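# Pack razor parts into case and close lid

## Task

Place the razor handle, the razor head and the blade packet each in its own seat inside the razor case, then push the lid all the way closed so it does not spring open; at the end the case must lie flat on the table and neither gripper may be in contact with the case or any part.

## Robot and tools

Robot: two arms, left_arm (on the +y side of the scene, regardless of how images look) and right_arm. Each has six joints, always listed as waist, shoulder, elbow, wrist pitch, wrist yaw, wrist roll, plus a parallel gripper. Drives are cheap: there is gear play, weaker torque from the elbow out, and small joint turns may not start at all.

Frame: positions are in metres in one scene frame. The origin sits at table-top height midway between the nominal arm bases; +x points out over the table, +z up. end_effector_position is the point between the finger pads, roughly 1 cm behind the tips, and may be a little off, more so at long reach; orientation is end_effector_quat_wxyz. In the gripper's own frame the fingers point along +z and close along y.

execute_actions(actions, cameras): actions is a list of actions; each action is a list of 1 to 15 rows, and each row lasts one control step of 1/30 s. If fewer than 15 rows are given, the last row repeats until 15 steps pass. A row is always 14 numbers in [-1, 1] covering both arms: left_arm's six joint values then its opening, then right_arm's six joint values then its opening. Joint values are offsets, not poses: they count from the Joint targets that held when the action began (not from the previous row), so sending the same offset in a later action moves further. Scale: 1.0 equals 1.202 rad for waist, 1.258 shoulder, 1.238 elbow, 2.073 wrist pitch, 2.022 wrist yaw and wrist roll. Opening is absolute: +1 fully open, -1 closed. To hold an arm still send 0 for its joints; to keep a gripper as it is, resend its current command, since 0 means half open. An empty actions list just reports state and images. cameras chooses images: omitted, null or ["all"] gives all, [] gives none, an unknown name voids the call.

Joint ranges in rad: waist -2.618 to 3.054, shoulder 0.000 to 3.142, elbow 0.000 to 3.142, wrist pitch -1.571 to 1.571, wrist yaw -1.571 to 1.571, wrist roll -2.094 to 2.094. An action aiming more than 0.059 rad past an end (from the start-of-action targets) is rejected for both arms; if the first action fails this, or any action is malformed, the whole call is rejected. True ends may differ by up to 0.059 rad; a joint clipped there yields "joint sent to its limit". Per step each joint target may lead the measured angle by at most 0.202 (waist), 0.258 (shoulder), 0.238 (elbow), 0.573 (wrist pitch), 0.522 (wrist yaw, roll) rad, and targets that would put the gripper over 100 mm from where it is are pulled back; so large moves need several actions, and an unfinished one must be re-commanded from the new Joint targets.

move(target, speed, blend, opening_speed, blocking, cameras): target is one 14-number row as above, or a list of up to 15 such rows differing only in joint values; every row's offsets count from the same current Joint targets. All joints move together, so hands travel on curves, without avoiding obstacles or the other arm. speed (rad/s, 0.01 to 2, default 0.5) caps the joint with the longest way, one value or one per segment. blend (rad) rounds corners of a list; 0 stops at each. opening_speed (per second on the -1..+1 scale, at least 0.2) ramps the grippers; otherwise openings jump at the start. Paths take at least 0.5 s; beyond 10 s they fall short. blocking=false returns early; then call wait or stop before other motion. The result adds a move: line: done, off_target (at rest but a joint beyond 0.035 rad from target), moving, held or fault, perhaps limits=held and the worst joint per arm. Neither done nor off_target tells you about contact. Faster moves and targets deeper past a contact hit and press harder.

wait(seconds 0 to 10, cameras): lets time run while arms hold commands; a running move continues. stop(): brakes a running move, needing room if fast. zoom_image(camera, region): camera is cam_left_wrist or cam_right_wrist, region [x0, y0, x1, y1] pixels from the top-left, at most 504 by 504, taken from that camera's latest image. finished_scene(scene, chance_done): closes the current scene permanently; scene is its integer number, chance_done your 1 to 99 percent guess of success. Call it only once the case is shut and released.

Result lines: Joint positions and Joint velocities per arm (rad, rad/s) plus pad gap (m; 0.094 fully open); Joint targets (the base for your next offsets); Tool commands; grip_measured (opening on the command scale, reads slightly wide when empty, up to about 0.064 narrower than a hard part under full squeeze); grip_effort_nm (motor effort, negative closing, with offset and leftover friction, not a pad force); Joint torques (with offsets and noise; joints 1 to 3 wrap sign past ±28 N m); "joint command not followed" when the clearance check altered targets. Grip strength is about 50 to 62 N per pad; commanding about 0.11 below the touch reading gives full force; release by commanding well above grip_measured. Motor heat: MOTOR HOT at 75 °C, at 90 °C the arm folds away and stays idle, at 100 °C it goes limp; avoid long stretched holds or pushing at unreachable poses.

Cameras: cam_left_wrist and cam_right_wrist, each 896x504, mounted on the wrists; their calibration is approximate and images may lag during motion.

Avoid: dropping parts, releasing moving parts, slamming the lid, hard impacts, forceful presses, arms colliding with each other, and anything leaving the table. Expect occasional brief tugs on held parts or nudges to loose ones. Motion should be smooth and economical.

Each tool is called after "Call:" as a command line: name --argument value for each argument, lists and objects as JSON in quotes; but a table of rows of numbers goes row by row, as --pt "numbers of a row", without its own name.

## Session

Call:
execute_actions --actions '[]'

Scene clock: 0.00 s.
left_arm: end_effector_position=(+0.2149, -0.0074, +0.3784) grip_measured=+1.000 grip_effort_nm=n/a end_effector_quat_wxyz=(+0.324, +0.684, +0.585, -0.290) | right_arm: end_effector_position=(+0.6505, -0.4777, +0.2341) grip_measured=+1.000 grip_effort_nm=n/a end_effector_quat_wxyz=(+0.552, +0.370, +0.744, +0.071)
Joint names: [waist, shoulder, elbow, wrist pitch, wrist yaw, wrist roll]
Joint positions: left_arm=[-0.445 1.422 1.712 -1.398 0.803 1.098 0.094] | right_arm=[-0.135 2.043 1.693 -0.047 0.201 0.673 0.094]
Joint velocities: left_arm=[0.007 0.017 -0.017 -0.081 -0.037 -0.007 0] | right_arm=[0.012 0.007 0.007 -0.037 0.007 0.007 0]
Joint torques (N m): no reading
Motor temperatures (°C): left_arm=[28 32 36 35 25 26 24] | right_arm=[26 29 34 31 26 26 25]
Heat: left arm: 36 °C; right arm: 34 °C.
Joint targets: left_arm=[-0.445 1.411 1.725 -1.401 0.823 1.090] | right_arm=[-0.134 2.016 1.713 -0.032 0.210 0.664]
Tool commands: left_gripper/opening=+1.0 right_gripper/opening=+1.0

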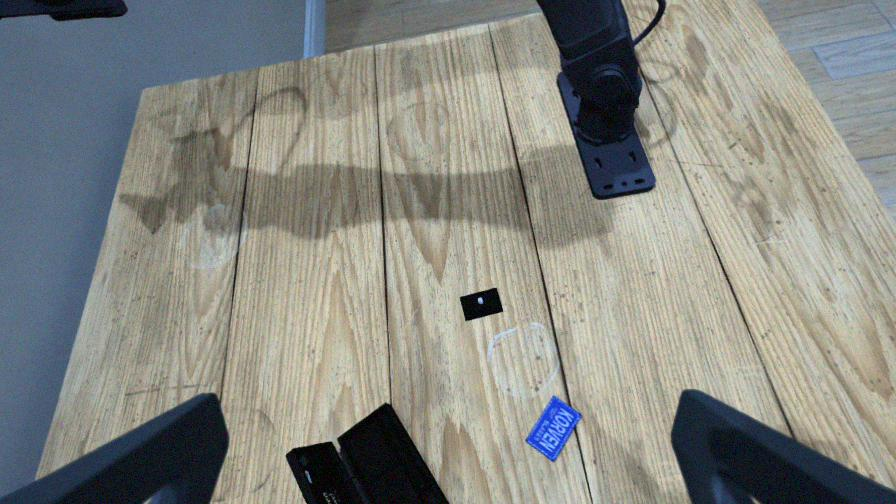

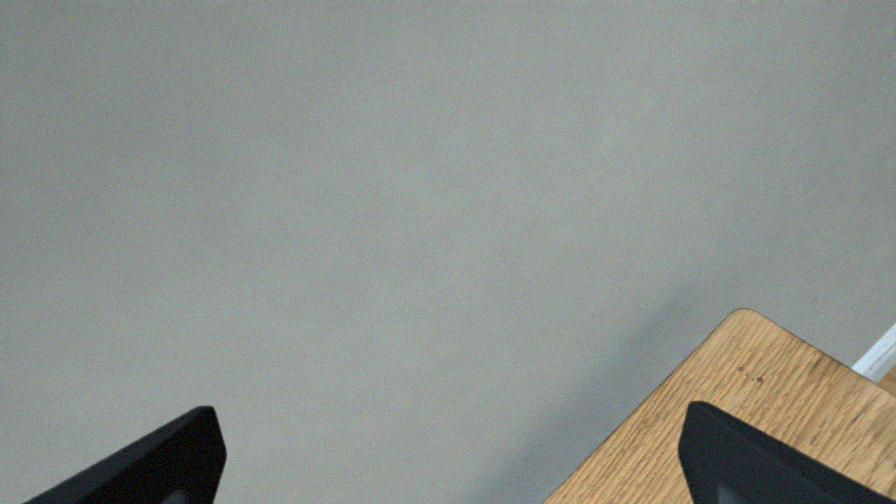

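Call:
move --target '[0.287,-0.095,-0.1,0,-0.397,-0.543,1,0.25,-0.59,-0.075,-0.677,-0.1,-0.333,1]' --speed 0.8

Scene clock: 63.13 s.
left_arm: end_effector_position=(+0.2903, +0.2001, +0.3277) grip_measured=+1.000 grip_effort_nm=-0.022 end_effector_quat_wxyz=(+0.234, +0.047, +0.971, -0.021) | right_arm: end_effector_position=(+0.3181, -0.3220, +0.2987) grip_measured=+1.000 grip_effort_nm=-0.007 end_effector_quat_wxyz=(+0.258, -0.082, +0.963, +0.020)
Joint names: [waist, shoulder, elbow, wrist pitch, wrist yaw, wrist roll]
Joint positions: left_arm=[-0.098 1.316 1.617 -1.398 0.025 0.007 0.094] | right_arm=[0.163 1.287 1.63 -1.391 0.009 0.01 0.094]
Joint velocities: left_arm=[-0.007 -0.002 -0.007 -0.022 0.022 -0.007 0] | right_arm=[0.002 -0.007 0.007 -0.037 -0.066 -0.007 0]
Joint torques (N m): left_arm=[0.24 -6.06 5.09 1.22 -0.17 -0.05] | right_arm=[0.5 -3.48 3.97 0.94 -0.08 -0.17]
Motor temperatures (°C): left_arm=[28 33 36 34 25 25 24] | right_arm=[26 41 37 38 25 25 25]
Heat: left arm: 36 °C; right arm: 41 °C.
Joint targets: left_arm=[-0.100 1.291 1.601 -1.401 0.020 -0.008] | right_arm=[0.166 1.274 1.621 -1.435 0.008 -0.010]
move: off_target (right_arm); right_arm: the wrist pitch is farthest, 0.044 rad from its target
camera_calibration:
cam_left_wrist: T_world_to_cam=[[-0.139642, -0.989945, 0.0225727, 0.232204], [-0.990151, 0.139367, -0.0133313, 0.298736], [0.0100513, -0.0242119, -0.999656, 0.421065], [0, 0, 0, 1]] pos_world=[0.323987, 0.19843, 0.419661]
cam_right_wrist: T_world_to_cam=[[0.163951, -0.986421, -0.00967561, -0.365749], [-0.982971, -0.162536, -0.0857378, 0.325434], [0.083001, 0.0235676, -0.996271, 0.369744], [0, 0, 0, 1]] pos_world=[0.349168, -0.316602, 0.392728]

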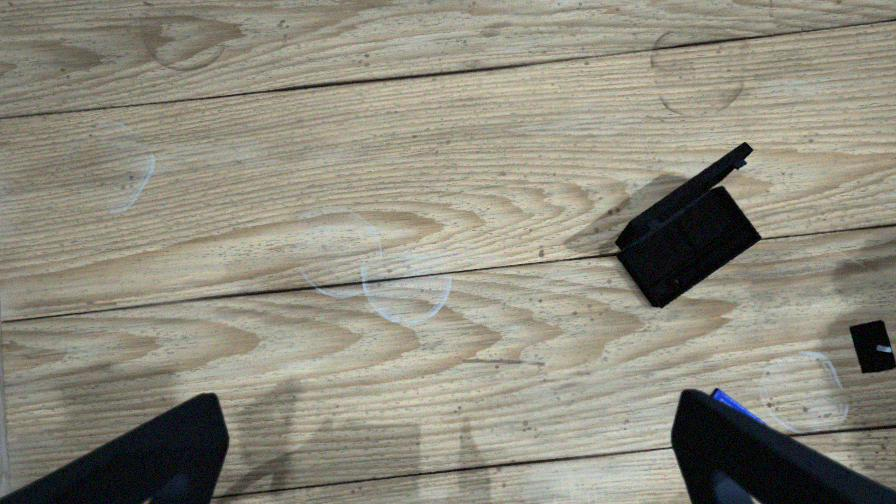

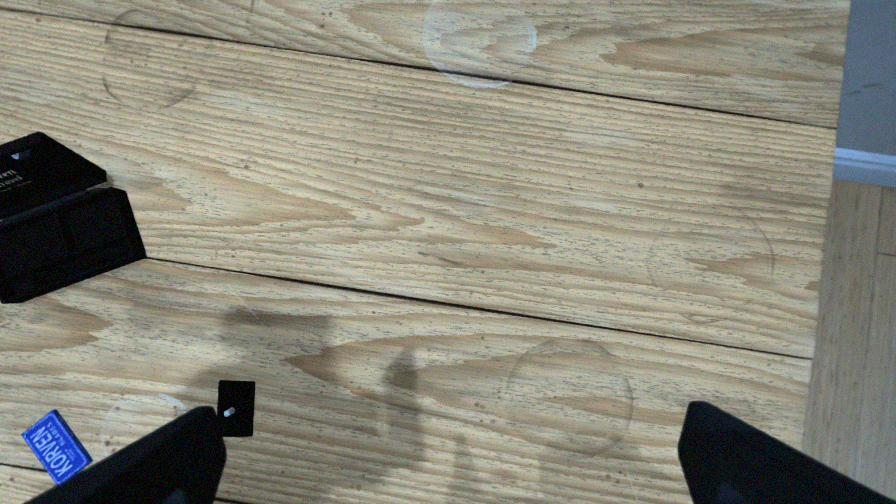

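Call:
move --target '[0,0,0,0.29,0,0,1,0,0,0,0.29,0,0,1]' --speed 0.8

Call:
move --target '[0.3,-0.6,0.0,-0.29,0,0,1,0,0,0,0,0,0,1]' --speed 0.8

Scene clock: 82.60 s.
left_arm: end_effector_position=(+0.3871, +0.1921, +0.4164) grip_measured=+1.000 grip_effort_nm=-0.017 end_effector_quat_wxyz=(+0.483, +0.045, +0.874, -0.030) | right_arm: end_effector_position=(+0.4012, -0.3067, +0.3775) grip_measured=+1.000 grip_effort_nm=-0.002 end_effector_quat_wxyz=(+0.473, -0.073, +0.877, +0.041)
Joint names: [waist, shoulder, elbow, wrist pitch, wrist yaw, wrist roll]
Joint positions: left_arm=[-0.098 1.316 1.617 -0.863 0.025 0.006 0.094] | right_arm=[0.163 1.289 1.63 -0.922 0.009 0.01 0.094]
Joint velocities: left_arm=[-0.002 -0.012 0.002 0.007 0.051 -0.022 0] | right_arm=[-0.002 0.012 0.007 -0.007 0.051 0.037 0]
Joint torques (N m): left_arm=[0.32 -6.75 5.65 2.76 -0.12 -0.06] | right_arm=[0.44 -3.97 4.45 2.69 -0.11 -0.16]
Motor temperatures (°C): left_arm=[28 32 35 34 25 25 24] | right_arm=[26 35 35 34 25 25 25]
Heat: left arm: 35 °C; right arm: 35 °C.
Joint targets: left_arm=[-0.100 1.291 1.601 -0.800 0.020 -0.008] | right_arm=[0.166 1.274 1.621 -0.834 0.008 -0.010]
move: off_target (left_arm, right_arm); left_arm: the wrist pitch is farthest, 0.063 rad from its target; right_arm: the wrist pitch is farthest, 0.088 rad from its target
camera_calibration:
cam_left_wrist: T_world_to_cam=[[-0.142274, -0.989789, -0.00869182, 0.249803], [-0.844355, 0.125942, -0.520771, 0.554255], [0.516549, -0.0667531, -0.853652, 0.259899], [0, 0, 0, 1]] pos_world=[0.369278, 0.194798, 0.512675]
cam_right_wrist: T_world_to_cam=[[0.17006, -0.985297, -0.0163936, -0.363103], [-0.839655, -0.136175, -0.525771, 0.533088], [0.515808, 0.103178, -0.850468, 0.236756], [0, 0, 0, 1]] pos_world=[0.387239, -0.309599, 0.475683]

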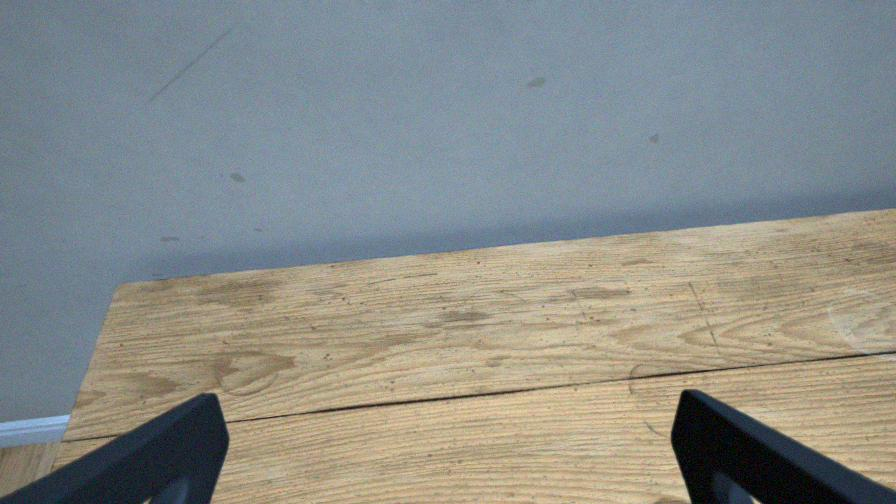

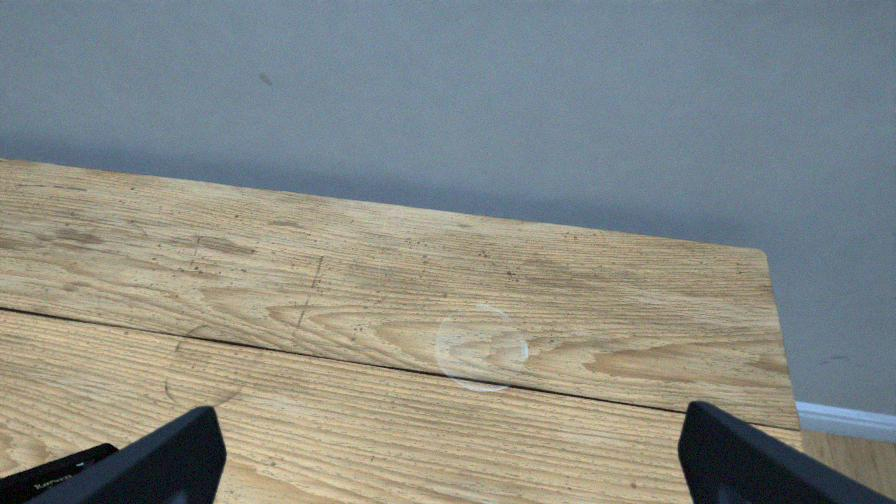

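Scene clock: 84.37 s.
left_arm: end_effector_position=(+0.1008, +0.2492, +0.4777) grip_measured=+1.000 grip_effort_nm=-0.012 end_effector_quat_wxyz=(+0.607, -0.097, +0.785, +0.075) | right_arm: end_effector_position=(+0.4012, -0.3067, +0.3775) grip_measured=+1.000 grip_effort_nm=-0.007 end_effector_quat_wxyz=(+0.473, -0.073, +0.877, +0.041)
Joint names: [waist, shoulder, elbow, wrist pitch, wrist yaw, wrist roll]
Joint positions: left_arm=[0.253 0.526 1.606 -1.335 0.022 0.006 0.094] | right_arm=[0.163 1.289 1.63 -0.922 0.009 0.01 0.094]
Joint velocities: left_arm=[-0.037 -0.012 -0.002 -0.022 0.051 -0.007 0] | right_arm=[0.027 -0.022 -0.002 -0.022 -0.022 -0.022 0]
Joint torques (N m): left_arm=[0.47 5.53 2.92 1.5 -0.11 -0.08] | right_arm=[0.49 -4 4.52 2.71 -0.11 -0.16]
Motor temperatures (°C): left_arm=[28 32 35 34 25 25 24] | right_arm=[26 34 35 35 25 25 25]
Heat: left arm: 35 °C; right arm: 35 °C.
Joint targets: left_arm=[0.260 0.537 1.601 -1.401 0.020 -0.008] | right_arm=[0.166 1.274 1.621 -0.834 0.008 -0.010]
move: off_target (left_arm, right_arm); left_arm: the wrist pitch is farthest, 0.066 rad from its target; right_arm: the wrist pitch is farthest, 0.088 rad from its target
camera_calibration:
cam_left_wrist: T_world_to_cam=[[0.21514, -0.976203, -0.0272617, 0.23559], [-0.645951, -0.12131, -0.753678, 0.49011], [0.732436, 0.179756, -0.656678, 0.286626], [0, 0, 0, 1]] pos_world=[0.0559674, 0.237917, 0.564029]
cam_right_wrist: T_world_to_cam=[[0.17006, -0.985297, -0.0163936, -0.363103], [-0.839655, -0.136175, -0.525771, 0.533088], [0.515808, 0.103178, -0.850468, 0.236756], [0, 0, 0, 1]] pos_world=[0.387239, -0.309599, 0.475683]

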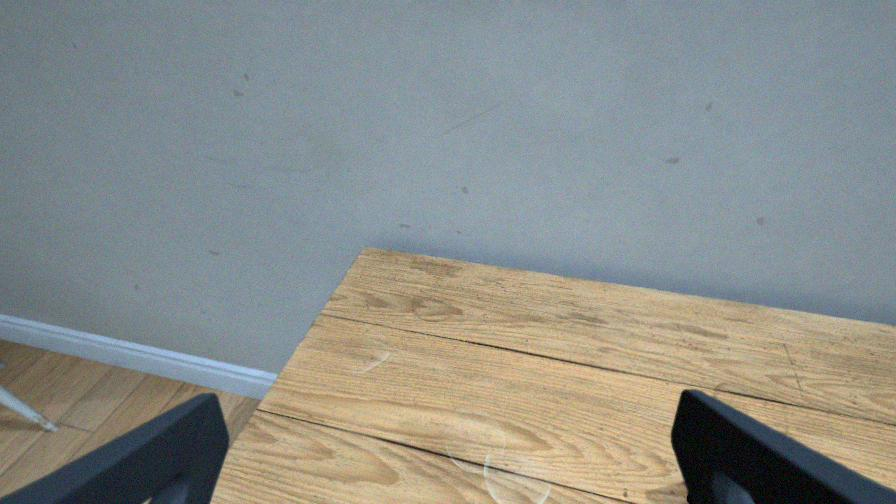

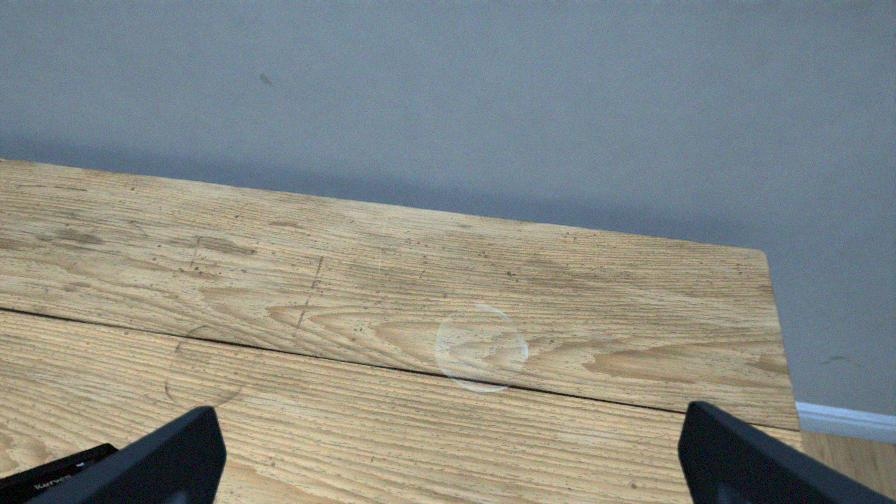

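Call:
move --target '[0,0,0,0,0,0,1,0.232,0.116,0.073,-0.273,-0.4,-0.534,1]' --speed 0.8

Scene clock: 93.03 s.
left_arm: end_effector_position=(+0.1007, +0.2491, +0.4773) grip_measured=+1.000 grip_effort_nm=-0.027 end_effector_quat_wxyz=(+0.606, -0.097, +0.786, +0.075) | right_arm: end_effector_position=(+0.2467, -0.1303, +0.3209) grip_measured=+1.000 grip_effort_nm=-0.012 end_effector_quat_wxyz=(-0.308, +0.689, -0.592, -0.282)
Joint names: [waist, shoulder, elbow, wrist pitch, wrist yaw, wrist roll]
Joint positions: left_arm=[0.253 0.526 1.606 -1.337 0.022 0.006 0.094] | right_arm=[0.448 1.421 1.664 -1.357 -0.759 -1.07 0.094]
Joint velocities: left_arm=[0.002 0.007 0.002 0.066 -0.022 0.037 0] | right_arm=[-0.022 0.002 0.002 -0.007 0.037 0.022 0]
Joint torques (N m): left_arm=[0.42 5.57 2.89 1.48 -0.11 -0.08] | right_arm=[0.39 -3.79 9.2 0.71 -0.85 -0.12]
Motor temperatures (°C): left_arm=[28 32 35 34 25 25 24] | right_arm=[26 33 35 37 25 25 25]
Heat: left arm: 35 °C; right arm: 37 °C.
Joint targets: left_arm=[0.260 0.537 1.601 -1.401 0.020 -0.008] | right_arm=[0.445 1.420 1.711 -1.400 -0.801 -1.089]
move: off_target (left_arm, right_arm); left_arm: the wrist pitch is farthest, 0.064 rad from its target; right_arm: the elbow is farthest, 0.048 rad from its target
camera_calibration:
cam_left_wrist: T_world_to_cam=[[0.2151, -0.976214, -0.0271821, 0.235544], [-0.647065, -0.121617, -0.752673, 0.489478], [0.731464, 0.179488, -0.657834, 0.287173], [0, 0, 0, 1]] pos_world=[0.0560019, 0.237926, 0.563731]
cam_right_wrist: T_world_to_cam=[[0.990977, 0.109956, 0.0766473, -0.253602], [0.131795, -0.903471, -0.407885, 0.0201307], [0.024399, 0.414307, -0.90981, 0.430841], [0, 0, 0, 1]] pos_world=[0.238149, -0.132428, 0.419632]

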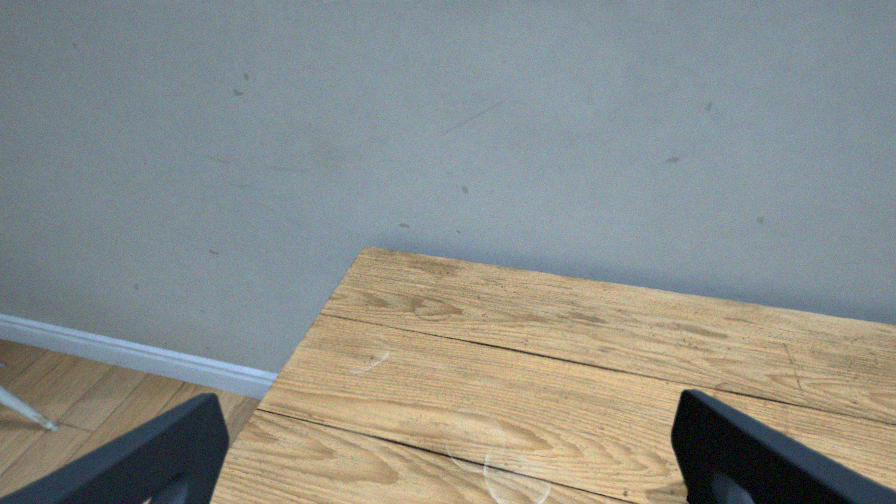

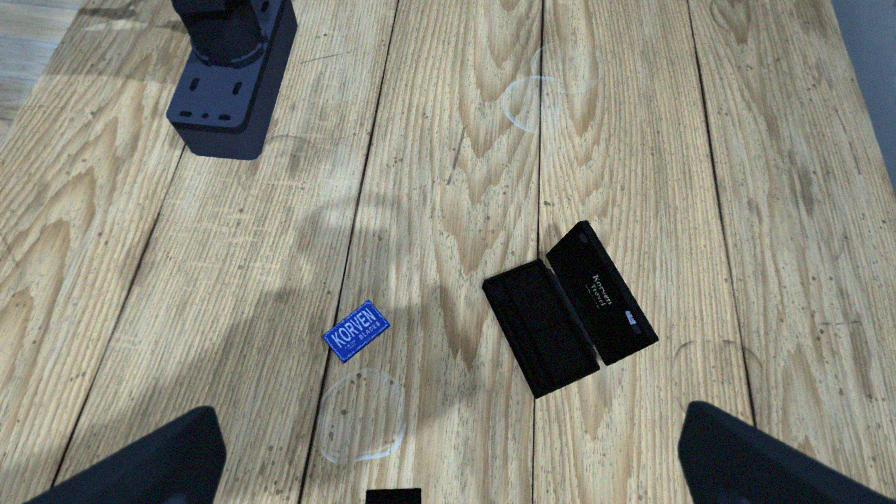

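Call:
zoom_image --camera "cam_right_wrist" --region '[460, 200, 680, 410]'

Call:
zoom_image --camera "cam_right_wrist" --region '[300, 280, 460, 504]'

Scaled by 2.291 from the camera's 896x504 image, which has a finer 1280x720 frame.

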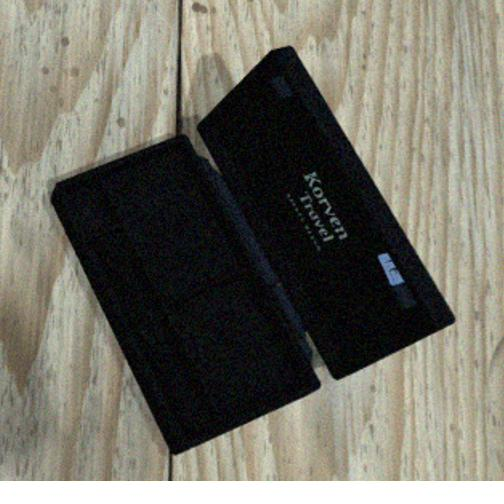

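Scaled by 2.250 from the camera's 896x504 image, which has a finer 1280x720 frame.

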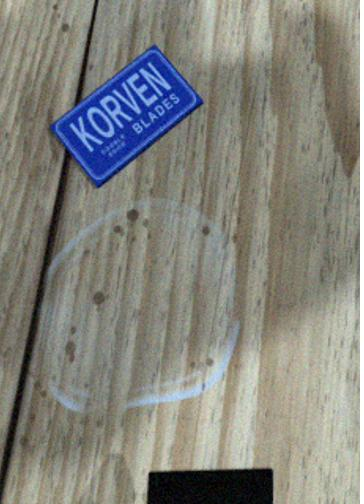

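Call:
move --target '[0.154,0.702,0.088,0,-0.405,-0.54,1,-0.74,0,0,0,0.79,1,1]' --speed 1

Scene clock: 132.20 s.
left_arm: end_effector_position=(+0.2192, +0.4651, +0.3621) grip_measured=+1.000 grip_effort_nm=-0.027 end_effector_quat_wxyz=(-0.311, +0.688, -0.595, -0.277) | right_arm: end_effector_position=(+0.2569, -0.6035, +0.3203) grip_measured=+1.000 grip_effort_nm=-0.056 end_effector_quat_wxyz=(+0.290, +0.628, +0.658, -0.298)
Joint names: [waist, shoulder, elbow, wrist pitch, wrist yaw, wrist roll]
Joint positions: left_arm=[0.433 1.427 1.669 -1.36 -0.757 -1.085 0.094] | right_arm=[-0.447 1.421 1.664 -1.359 0.755 0.912 0.094]
Joint velocities: left_arm=[-0.027 -0.007 -0.002 -0.037 -0.007 -0.051 0] | right_arm=[0.007 -0.017 -0.007 -0.066 -0.037 -0.095 0]
Joint torques (N m): left_arm=[0.36 -5.91 9.91 0.63 -0.75 -0.05] | right_arm=[-0.17 -3.82 9.21 0.74 0.8 0.06]
Motor temperatures (°C): left_arm=[28 32 35 34 25 25 24] | right_arm=[26 31 38 31 25 25 25]
Heat: left arm: 35 °C; right arm: 38 °C.
Joint targets: left_arm=[0.446 1.420 1.710 -1.401 -0.799 -1.100] | right_arm=[-0.444 1.420 1.711 -1.400 0.797 0.933]
move: off_target (left_arm, right_arm); left_arm: the wrist yaw is farthest, 0.042 rad from its target; right_arm: the elbow is farthest, 0.047 rad from its target
camera_calibration:
cam_left_wrist: T_world_to_cam=[[0.994239, 0.061761, 0.0876005, -0.277372], [0.0909571, -0.918531, -0.384744, 0.581343], [0.0567016, 0.390495, -0.918857, 0.23025], [0, 0, 0, 1]] pos_world=[0.209841, 0.461201, 0.459533]
cam_right_wrist: T_world_to_cam=[[-0.999283, -0.0343187, 0.0159648, 0.23207], [-0.0378464, 0.91209, -0.40824, 0.730437], [-0.000551092, -0.408551, -0.912735, 0.136844], [0, 0, 0, 1]] pos_world=[0.259624, -0.602352, 0.419391]

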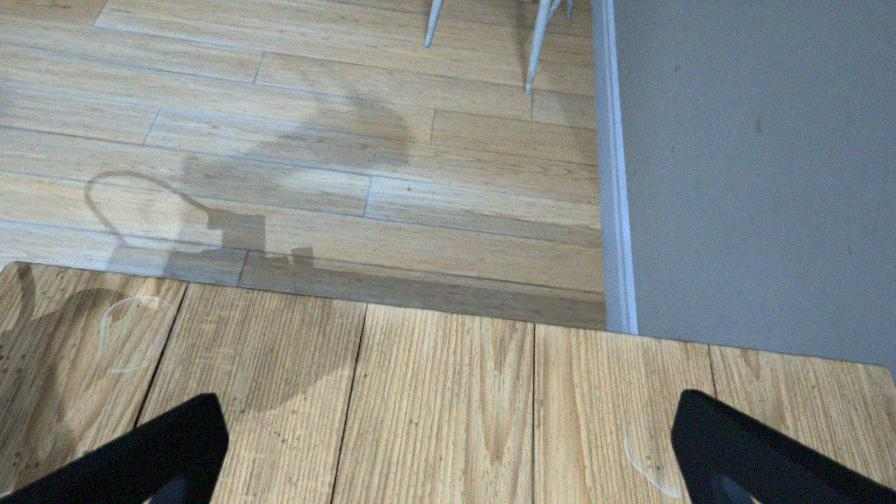

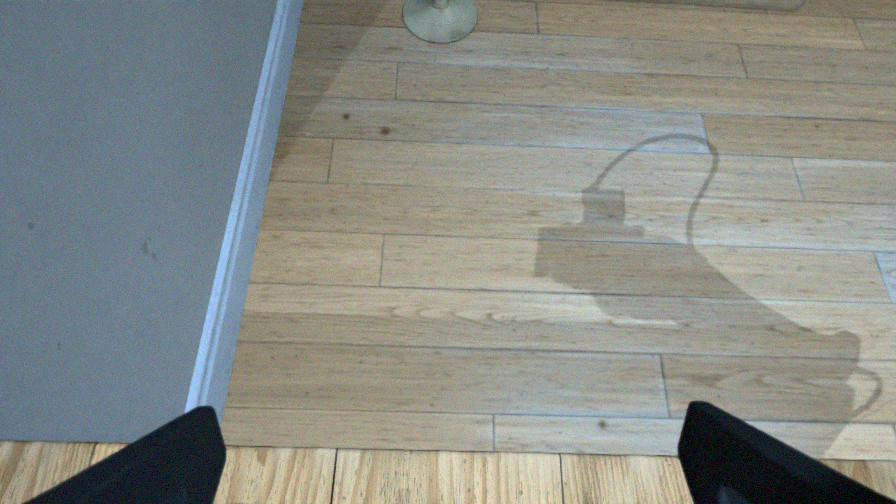

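Call:
move --target '[0,0,0,0,0,0,1,1,0.154,-0.176,0.227,-0.394,-0.461,1]' --speed 1

Call:
zoom_image --camera "cam_right_wrist" --region '[200, 50, 700, 504]'

Scene clock: 181.90 s.
left_arm: end_effector_position=(+0.2190, +0.4652, +0.3623) grip_measured=+1.000 grip_effort_nm=-0.032 end_effector_quat_wxyz=(-0.312, +0.688, -0.594, -0.277) | right_arm: end_effector_position=(+0.3191, -0.0939, +0.1938) grip_measured=+1.000 grip_effort_nm=-0.085 end_effector_quat_wxyz=(+0.209, -0.363, +0.904, +0.088)
Joint names: [waist, shoulder, elbow, wrist pitch, wrist yaw, wrist roll]
Joint positions: left_arm=[0.433 1.427 1.669 -1.36 -0.758 -1.086 0.094] | right_arm=[0.767 1.619 1.503 -0.997 0.003 0.021 0.094]
Joint velocities: left_arm=[0.017 -0.012 0.002 -0.037 -0.051 -0.022 0] | right_arm=[-0.027 -0.007 -0.002 0.051 -0.037 -0.022 0]
Joint torques (N m): left_arm=[0.53 -5.82 9.91 0.65 -0.76 -0.05] | right_arm=[-0.38 -6.6 4.83 1.88 -0.1 -0.08]
Motor temperatures (°C): left_arm=[27 31 36 32 25 25 24] | right_arm=[25 30 37 30 25 25 25]
Heat: left arm: 36 °C; right arm: 37 °C.
Joint targets: left_arm=[0.446 1.420 1.710 -1.401 -0.799 -1.100] | right_arm=[0.758 1.613 1.493 -0.930 0.000 0.001]
move: off_target (left_arm, right_arm); left_arm: the elbow is farthest, 0.041 rad from its target; right_arm: the wrist pitch is farthest, 0.067 rad from its target
camera_calibration:
cam_left_wrist: T_world_to_cam=[[0.994085, 0.0633145, 0.08824, -0.278157], [0.0927115, -0.917892, -0.385848, 0.581273], [0.056565, 0.391747, -0.918333, 0.229616], [0, 0, 0, 1]] pos_world=[0.209632, 0.461206, 0.459692]
cam_right_wrist: T_world_to_cam=[[0.689946, -0.723616, -0.0187975, -0.283315], [-0.723856, -0.689623, -0.0212722, 0.20981], [0.00242975, 0.0282834, -0.999597, 0.286595], [0, 0, 0, 1]] pos_world=[0.346648, -0.0684275, 0.285617]

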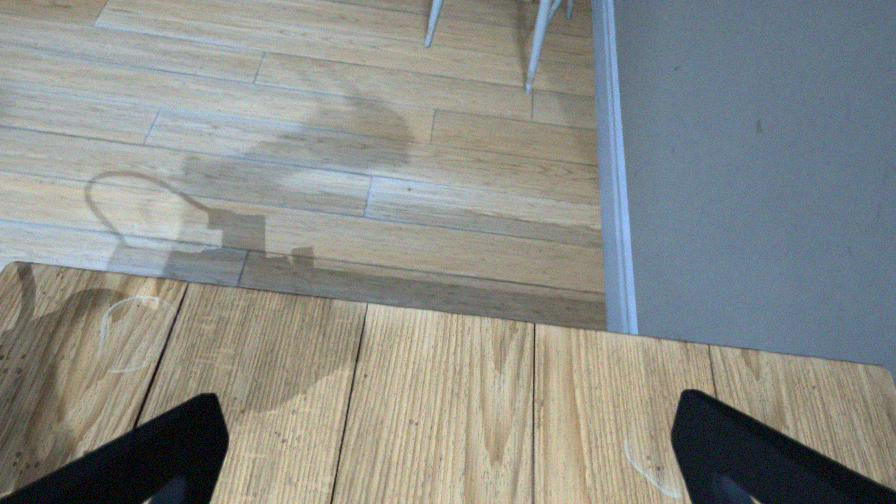

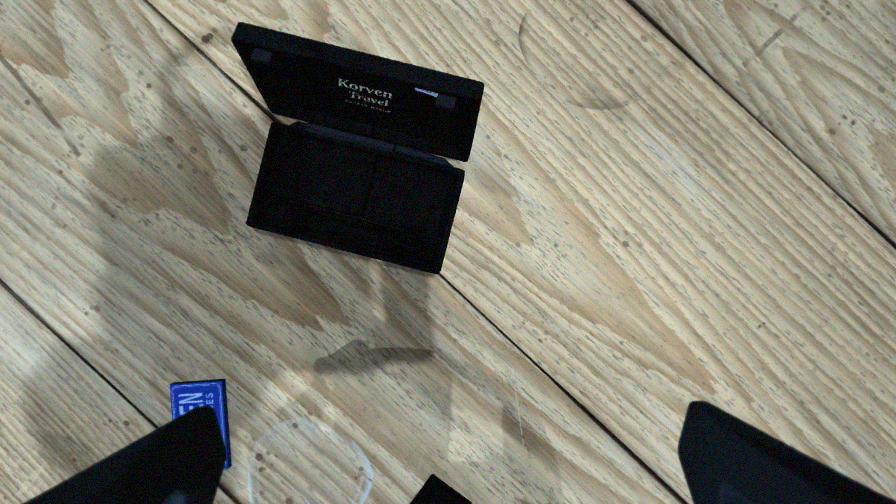

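Scaled by 1.008 from the camera's 896x504 image, which has a finer 1280x720 frame.

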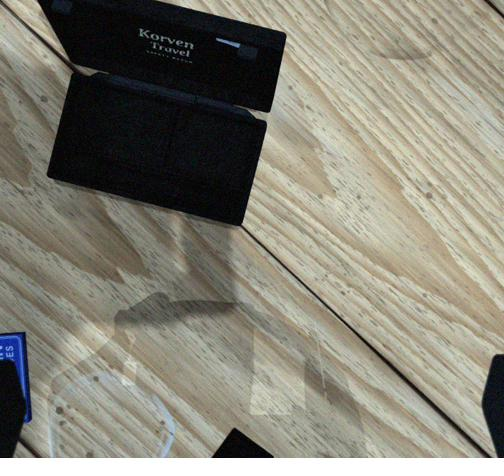

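Call:
move --target '[0.96,-0.095,-0.089,0,0.395,0.544,1,-1,-0.257,0.103,-0.227,0,0,1]' --speed 1.2

Call:
move --target '[0,0,0,0,0,0,1,-0.95,0,0,0,0,0,1]' --speed 1.2

Scene clock: 204.93 s.
left_arm: end_effector_position=(-0.0067, +0.5192, +0.3301) grip_measured=+1.000 grip_effort_nm=-0.032 end_effector_quat_wxyz=(-0.170, +0.701, -0.668, -0.182) | right_arm: end_effector_position=(+0.3038, -0.4902, +0.2801) grip_measured=+1.000 grip_effort_nm=-0.090 end_effector_quat_wxyz=(+0.235, +0.215, +0.947, -0.049)
Joint names: [waist, shoulder, elbow, wrist pitch, wrist yaw, wrist roll]
Joint positions: left_arm=[1.6 1.324 1.617 -1.36 -0.007 -0.002 0.094] | right_arm=[-0.446 1.309 1.579 -1.357 0 0.02 0.094]
Joint velocities: left_arm=[-0.007 0.017 0.002 0.022 -0.022 -0.007 0] | right_arm=[0.002 -0.012 0.012 0.007 0.007 -0.022 0]
Joint torques (N m): left_arm=[0.23 -6.13 5.11 0.84 0.11 0.11] | right_arm=[-0.38 -4.21 8.73 0.87 -0.04 -0.14]
Motor temperatures (°C): left_arm=[27 31 36 31 25 25 24] | right_arm=[25 30 35 33 25 25 25]
Heat: left arm: 36 °C; right arm: 35 °C.
Joint targets: left_arm=[1.599 1.300 1.600 -1.401 0.000 0.000] | right_arm=[-0.444 1.290 1.621 -1.400 0.000 0.001]
move: off_target (left_arm, right_arm); left_arm: the wrist pitch is farthest, 0.041 rad from its target; right_arm: the wrist pitch is farthest, 0.043 rad from its target
camera_calibration:
cam_left_wrist: T_world_to_cam=[[0.999944, 0.010155, -0.00293082, 0.00338558], [0.0100204, -0.999035, -0.0427658, 0.567617], [-0.00336228, 0.042734, -0.999081, 0.399109], [0, 0, 0, 1]] pos_world=[-0.00773124, 0.549979, 0.423027]
cam_right_wrist: T_world_to_cam=[[-0.433526, -0.900886, -0.0214358, -0.30276], [-0.899646, 0.434054, -0.0472754, 0.538785], [0.051894, -0.0012105, -0.998652, 0.354334], [0, 0, 0, 1]] pos_world=[0.335073, -0.506185, 0.372838]

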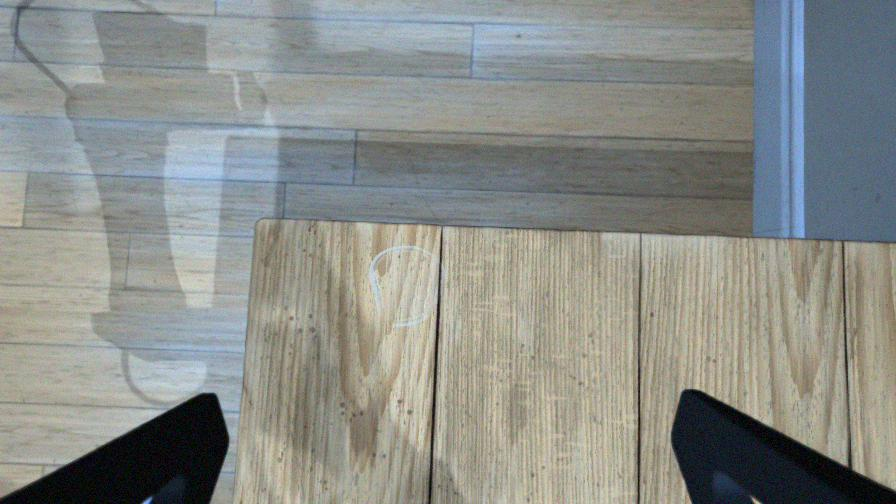

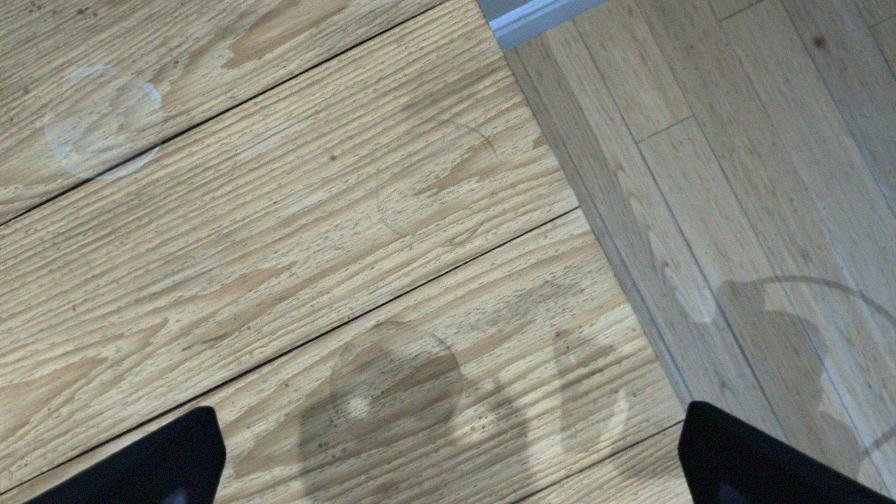

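Scene clock: 206.40 s.
left_arm: end_effector_position=(-0.0067, +0.5192, +0.3301) grip_measured=+1.000 grip_effort_nm=-0.032 end_effector_quat_wxyz=(-0.170, +0.701, -0.668, -0.183) | right_arm: end_effector_position=(+0.0429, -0.6593, +0.2801) grip_measured=+1.000 grip_effort_nm=-0.095 end_effector_quat_wxyz=(+0.170, +0.693, +0.680, -0.168)
Joint names: [waist, shoulder, elbow, wrist pitch, wrist yaw, wrist roll]
Joint positions: left_arm=[1.6 1.324 1.617 -1.36 -0.007 0 0.094] | right_arm=[-1.589 1.309 1.579 -1.357 0.002 0.018 0.094]
Joint velocities: left_arm=[0.002 -0.007 0.002 -0.022 0.037 -0.007 0] | right_arm=[0.007 0.017 -0.002 -0.007 -0.007 0.051 0]
Joint torques (N m): left_arm=[0.14 -6.09 5.09 0.86 0.1 0.11] | right_arm=[-0.35 -4.19 8.77 0.86 0 -0.14]
Motor temperatures (°C): left_arm=[27 31 36 31 25 25 24] | right_arm=[25 30 35 32 25 25 25]
Heat: left arm: 36 °C; right arm: 35 °C.
Joint targets: left_arm=[1.599 1.300 1.600 -1.401 0.000 0.000] | right_arm=[-1.586 1.290 1.621 -1.400 0.000 0.001]
move: off_target (left_arm, right_arm); left_arm: the wrist pitch is farthest, 0.041 rad from its target; right_arm: the wrist pitch is farthest, 0.043 rad from its target
camera_calibration:
cam_left_wrist: T_world_to_cam=[[0.999954, 0.00881192, -0.00367114, 0.00432729], [0.00864707, -0.999049, -0.0427291, 0.567603], [-0.00404418, 0.0426955, -0.99908, 0.399124], [0, 0, 0, 1]] pos_world=[-0.00762107, 0.549985, 0.423026]
cam_right_wrist: T_world_to_cam=[[-0.999615, 0.019882, -0.019365, 0.0626031], [0.0207798, 0.998664, -0.0473195, 0.710273], [0.0183983, -0.0477037, -0.998692, 0.338462], [0, 0, 0, 1]] pos_world=[0.0415925, -0.694423, 0.372841]

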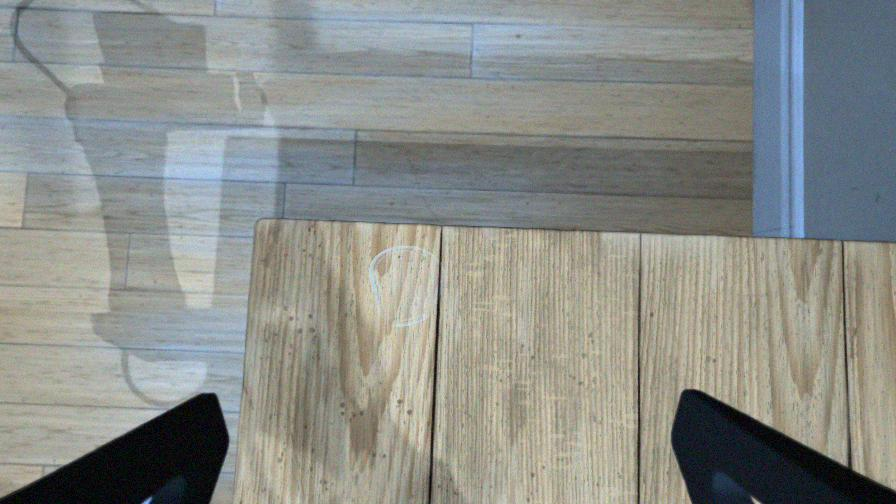

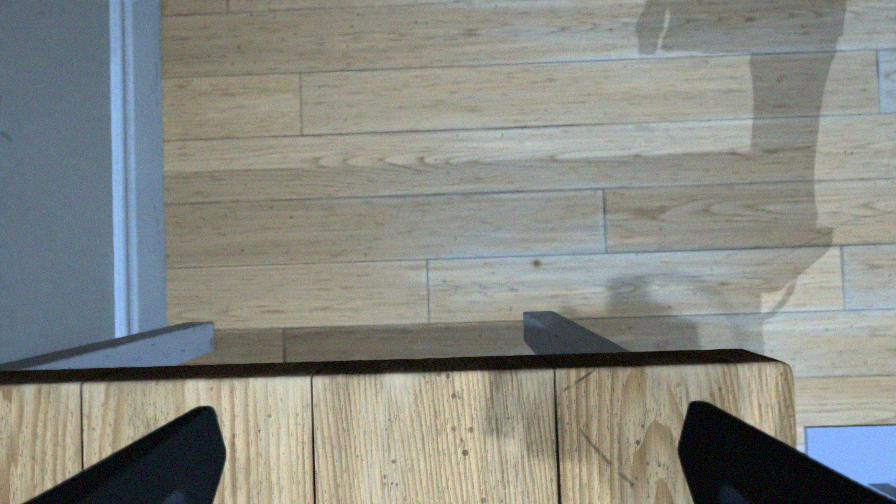

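Call:
move --target '[-0.9,0,0,0,0,0,1,1,0,0,0,0,0,1]' --speed 1.3 --cameras '[]'

Call:
move --target '[-0.9,0,0,0,0,0,1,1,-0.133,-0.416,0.177,0,0,1]' --speed 1.2

Call:
zoom_image --camera "cam_right_wrist" --region '[200, 100, 700, 504]'

Call:
zoom_image --camera "cam_left_wrist" --region '[300, 100, 650, 450]'

Scene clock: 222.73 s.
left_arm: end_effector_position=(+0.2607, +0.3757, +0.3301) grip_measured=+1.000 grip_effort_nm=-0.037 end_effector_quat_wxyz=(+0.241, -0.254, +0.935, +0.066) | right_arm: end_effector_position=(+0.3105, -0.4729, +0.2799) grip_measured=+1.000 grip_effort_nm=-0.090 end_effector_quat_wxyz=(+0.235, +0.178, +0.955, -0.041)
Joint names: [waist, shoulder, elbow, wrist pitch, wrist yaw, wrist roll]
Joint positions: left_arm=[0.514 1.324 1.617 -1.36 -0.001 0 0.094] | right_arm=[-0.383 1.309 1.579 -1.359 -0.003 0.006 0.094]
Joint velocities: left_arm=[0.012 0.007 -0.002 -0.007 -0.007 0.022 0] | right_arm=[-0.007 -0.017 -0.002 0.081 -0.007 -0.022 0]
Joint torques (N m): left_arm=[-0.38 -6.13 5.08 0.85 0.03 0.12] | right_arm=[0.46 -4.22 8.75 0.86 -0.03 -0.13]
Motor temperatures (°C): left_arm=[27 31 34 31 25 24 24] | right_arm=[25 30 36 30 25 25 25]
Heat: left arm: 34 °C; right arm: 36 °C.
Joint targets: left_arm=[0.518 1.300 1.600 -1.401 0.000 0.000] | right_arm=[-0.384 1.290 1.621 -1.400 0.000 0.001]
move: off_target (left_arm, right_arm); left_arm: the wrist pitch is farthest, 0.041 rad from its target; right_arm: the elbow is farthest, 0.042 rad from its target
No camera images: "cameras" was empty.

Scene clock: 224.53 s.
left_arm: end_effector_position=(+0.2584, +0.0744, +0.3301) grip_measured=+1.000 grip_effort_nm=-0.046 end_effector_quat_wxyz=(+0.240, +0.264, +0.932, -0.068) | right_arm: end_effector_position=(+0.2180, -0.1751, +0.1891) grip_measured=+1.000 grip_effort_nm=-0.095 end_effector_quat_wxyz=(+0.197, -0.394, +0.893, +0.089)
Joint names: [waist, shoulder, elbow, wrist pitch, wrist yaw, wrist roll]
Joint positions: left_arm=[-0.567 1.324 1.617 -1.36 -0.001 0 0.094] | right_arm=[0.818 1.151 1.116 -1.1 -0.001 0.006 0.094]
Joint velocities: left_arm=[0.007 -0.012 -0.002 -0.007 0.051 -0.051 0] | right_arm=[0.002 -0.012 0.012 0.007 -0.037 0.037 0]
Joint torques (N m): left_arm=[-0.38 -6.19 5.16 0.87 0.03 0.07] | right_arm=[0.46 -4.16 4.59 1.89 -0.02 -0.12]
Motor temperatures (°C): left_arm=[27 31 34 31 25 24 24] | right_arm=[25 30 36 31 25 25 25]
Heat: left arm: 34 °C; right arm: 36 °C.
Joint targets: left_arm=[-0.564 1.300 1.600 -1.401 0.000 0.000] | right_arm=[0.818 1.123 1.106 -1.033 0.000 0.001]
move: off_target (left_arm, right_arm); left_arm: the wrist pitch is farthest, 0.041 rad from its target; right_arm: the wrist pitch is farthest, 0.066 rad from its target
camera_calibration:
cam_left_wrist: T_world_to_cam=[[-0.557084, -0.830455, 0.00169722, 0.206209], [-0.829731, 0.55651, -0.0429308, 0.221971], [0.0347076, -0.0253243, -0.999077, 0.414227], [0, 0, 0, 1]] pos_world=[0.284675, 0.0582077, 0.423024]
cam_right_wrist: T_world_to_cam=[[0.736253, -0.676519, -0.0159475, -0.274794], [-0.676603, -0.736348, 0.000170425, 0.0580275], [-0.0118582, 0.0106646, -0.999873, 0.284478], [0, 0, 0, 1]] pos_world=[0.244953, -0.146209, 0.28005]

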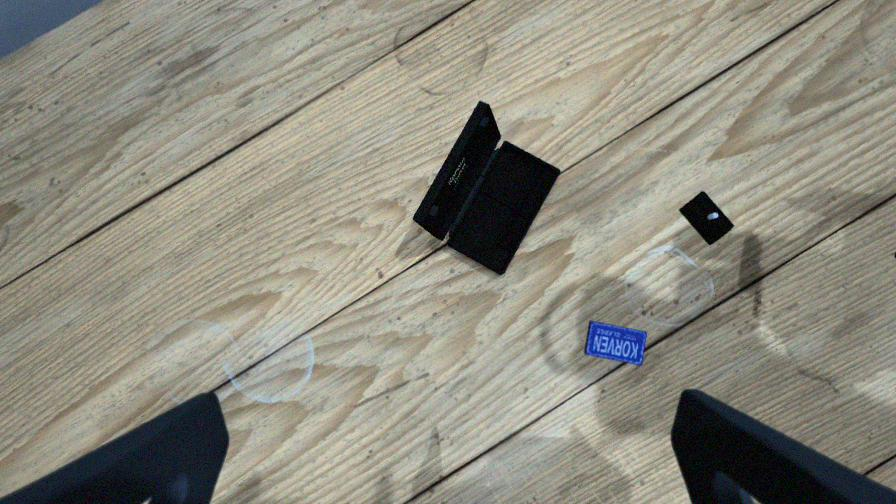

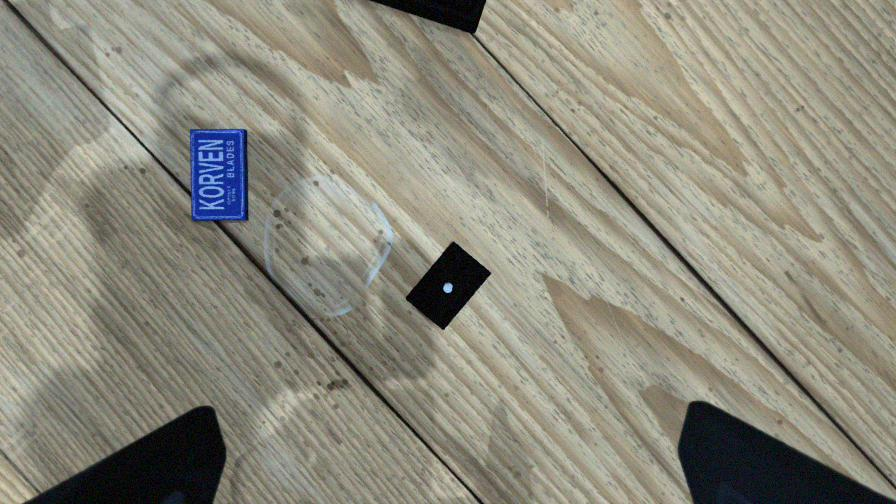

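Scaled by 1.008 from the camera's 896x504 image, which has a finer 1280x720 frame.

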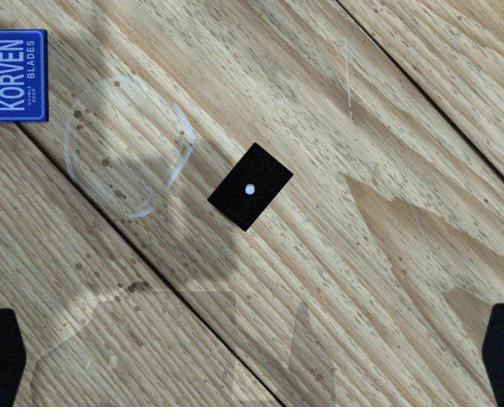

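Scaled by 1.440 from the camera's 896x504 image, which has a finer 1280x720 frame.

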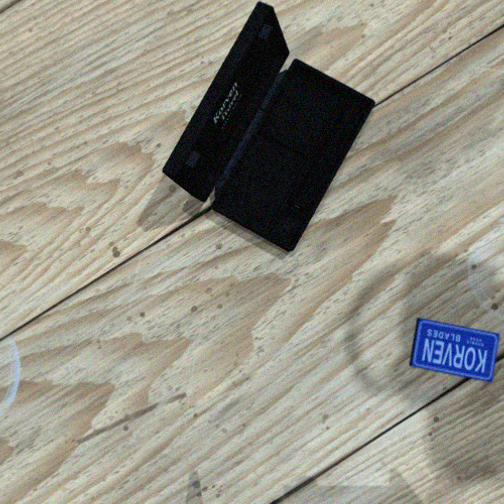

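Call:
zoom_image --camera "cam_left_wrist" --region '[300, 340, 480, 440]'

Call:
zoom_image --camera "cam_left_wrist" --region '[400, 90, 580, 290]'

Call:
zoom_image --camera "cam_left_wrist" --region '[660, 160, 896, 400]'

Call:
zoom_image --camera "cam_right_wrist" --region '[380, 220, 520, 350]'

Scaled by 2.800 from the camera's 896x504 image, which has a finer 1280x720 frame.

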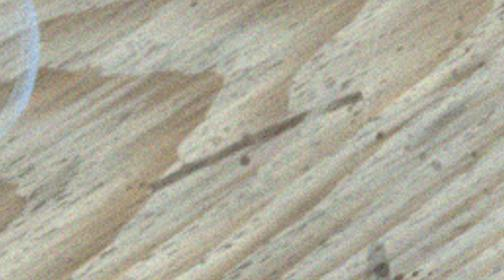

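Scaled by 2.520 from the camera's 896x504 image, which has a finer 1280x720 frame.

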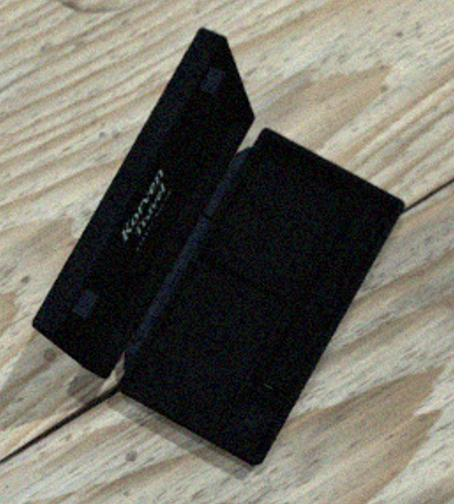

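Scaled by 2.100 from the camera's 896x504 image, which has a finer 1280x720 frame.

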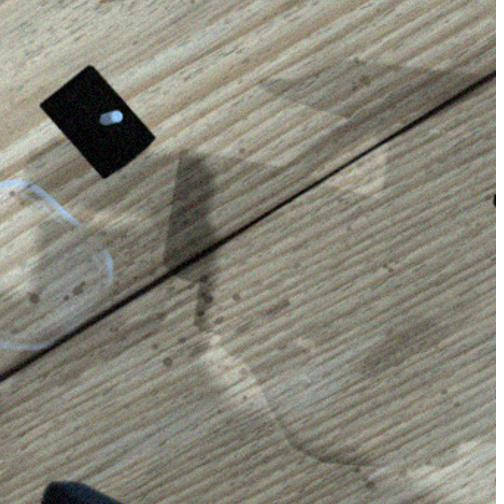

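Scaled by 3.600 from the camera's 896x504 image, which has a finer 1280x720 frame.

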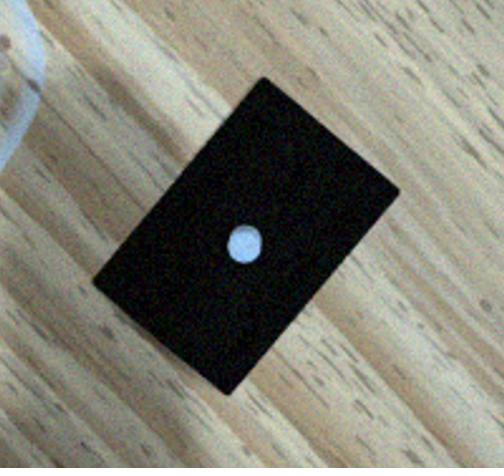

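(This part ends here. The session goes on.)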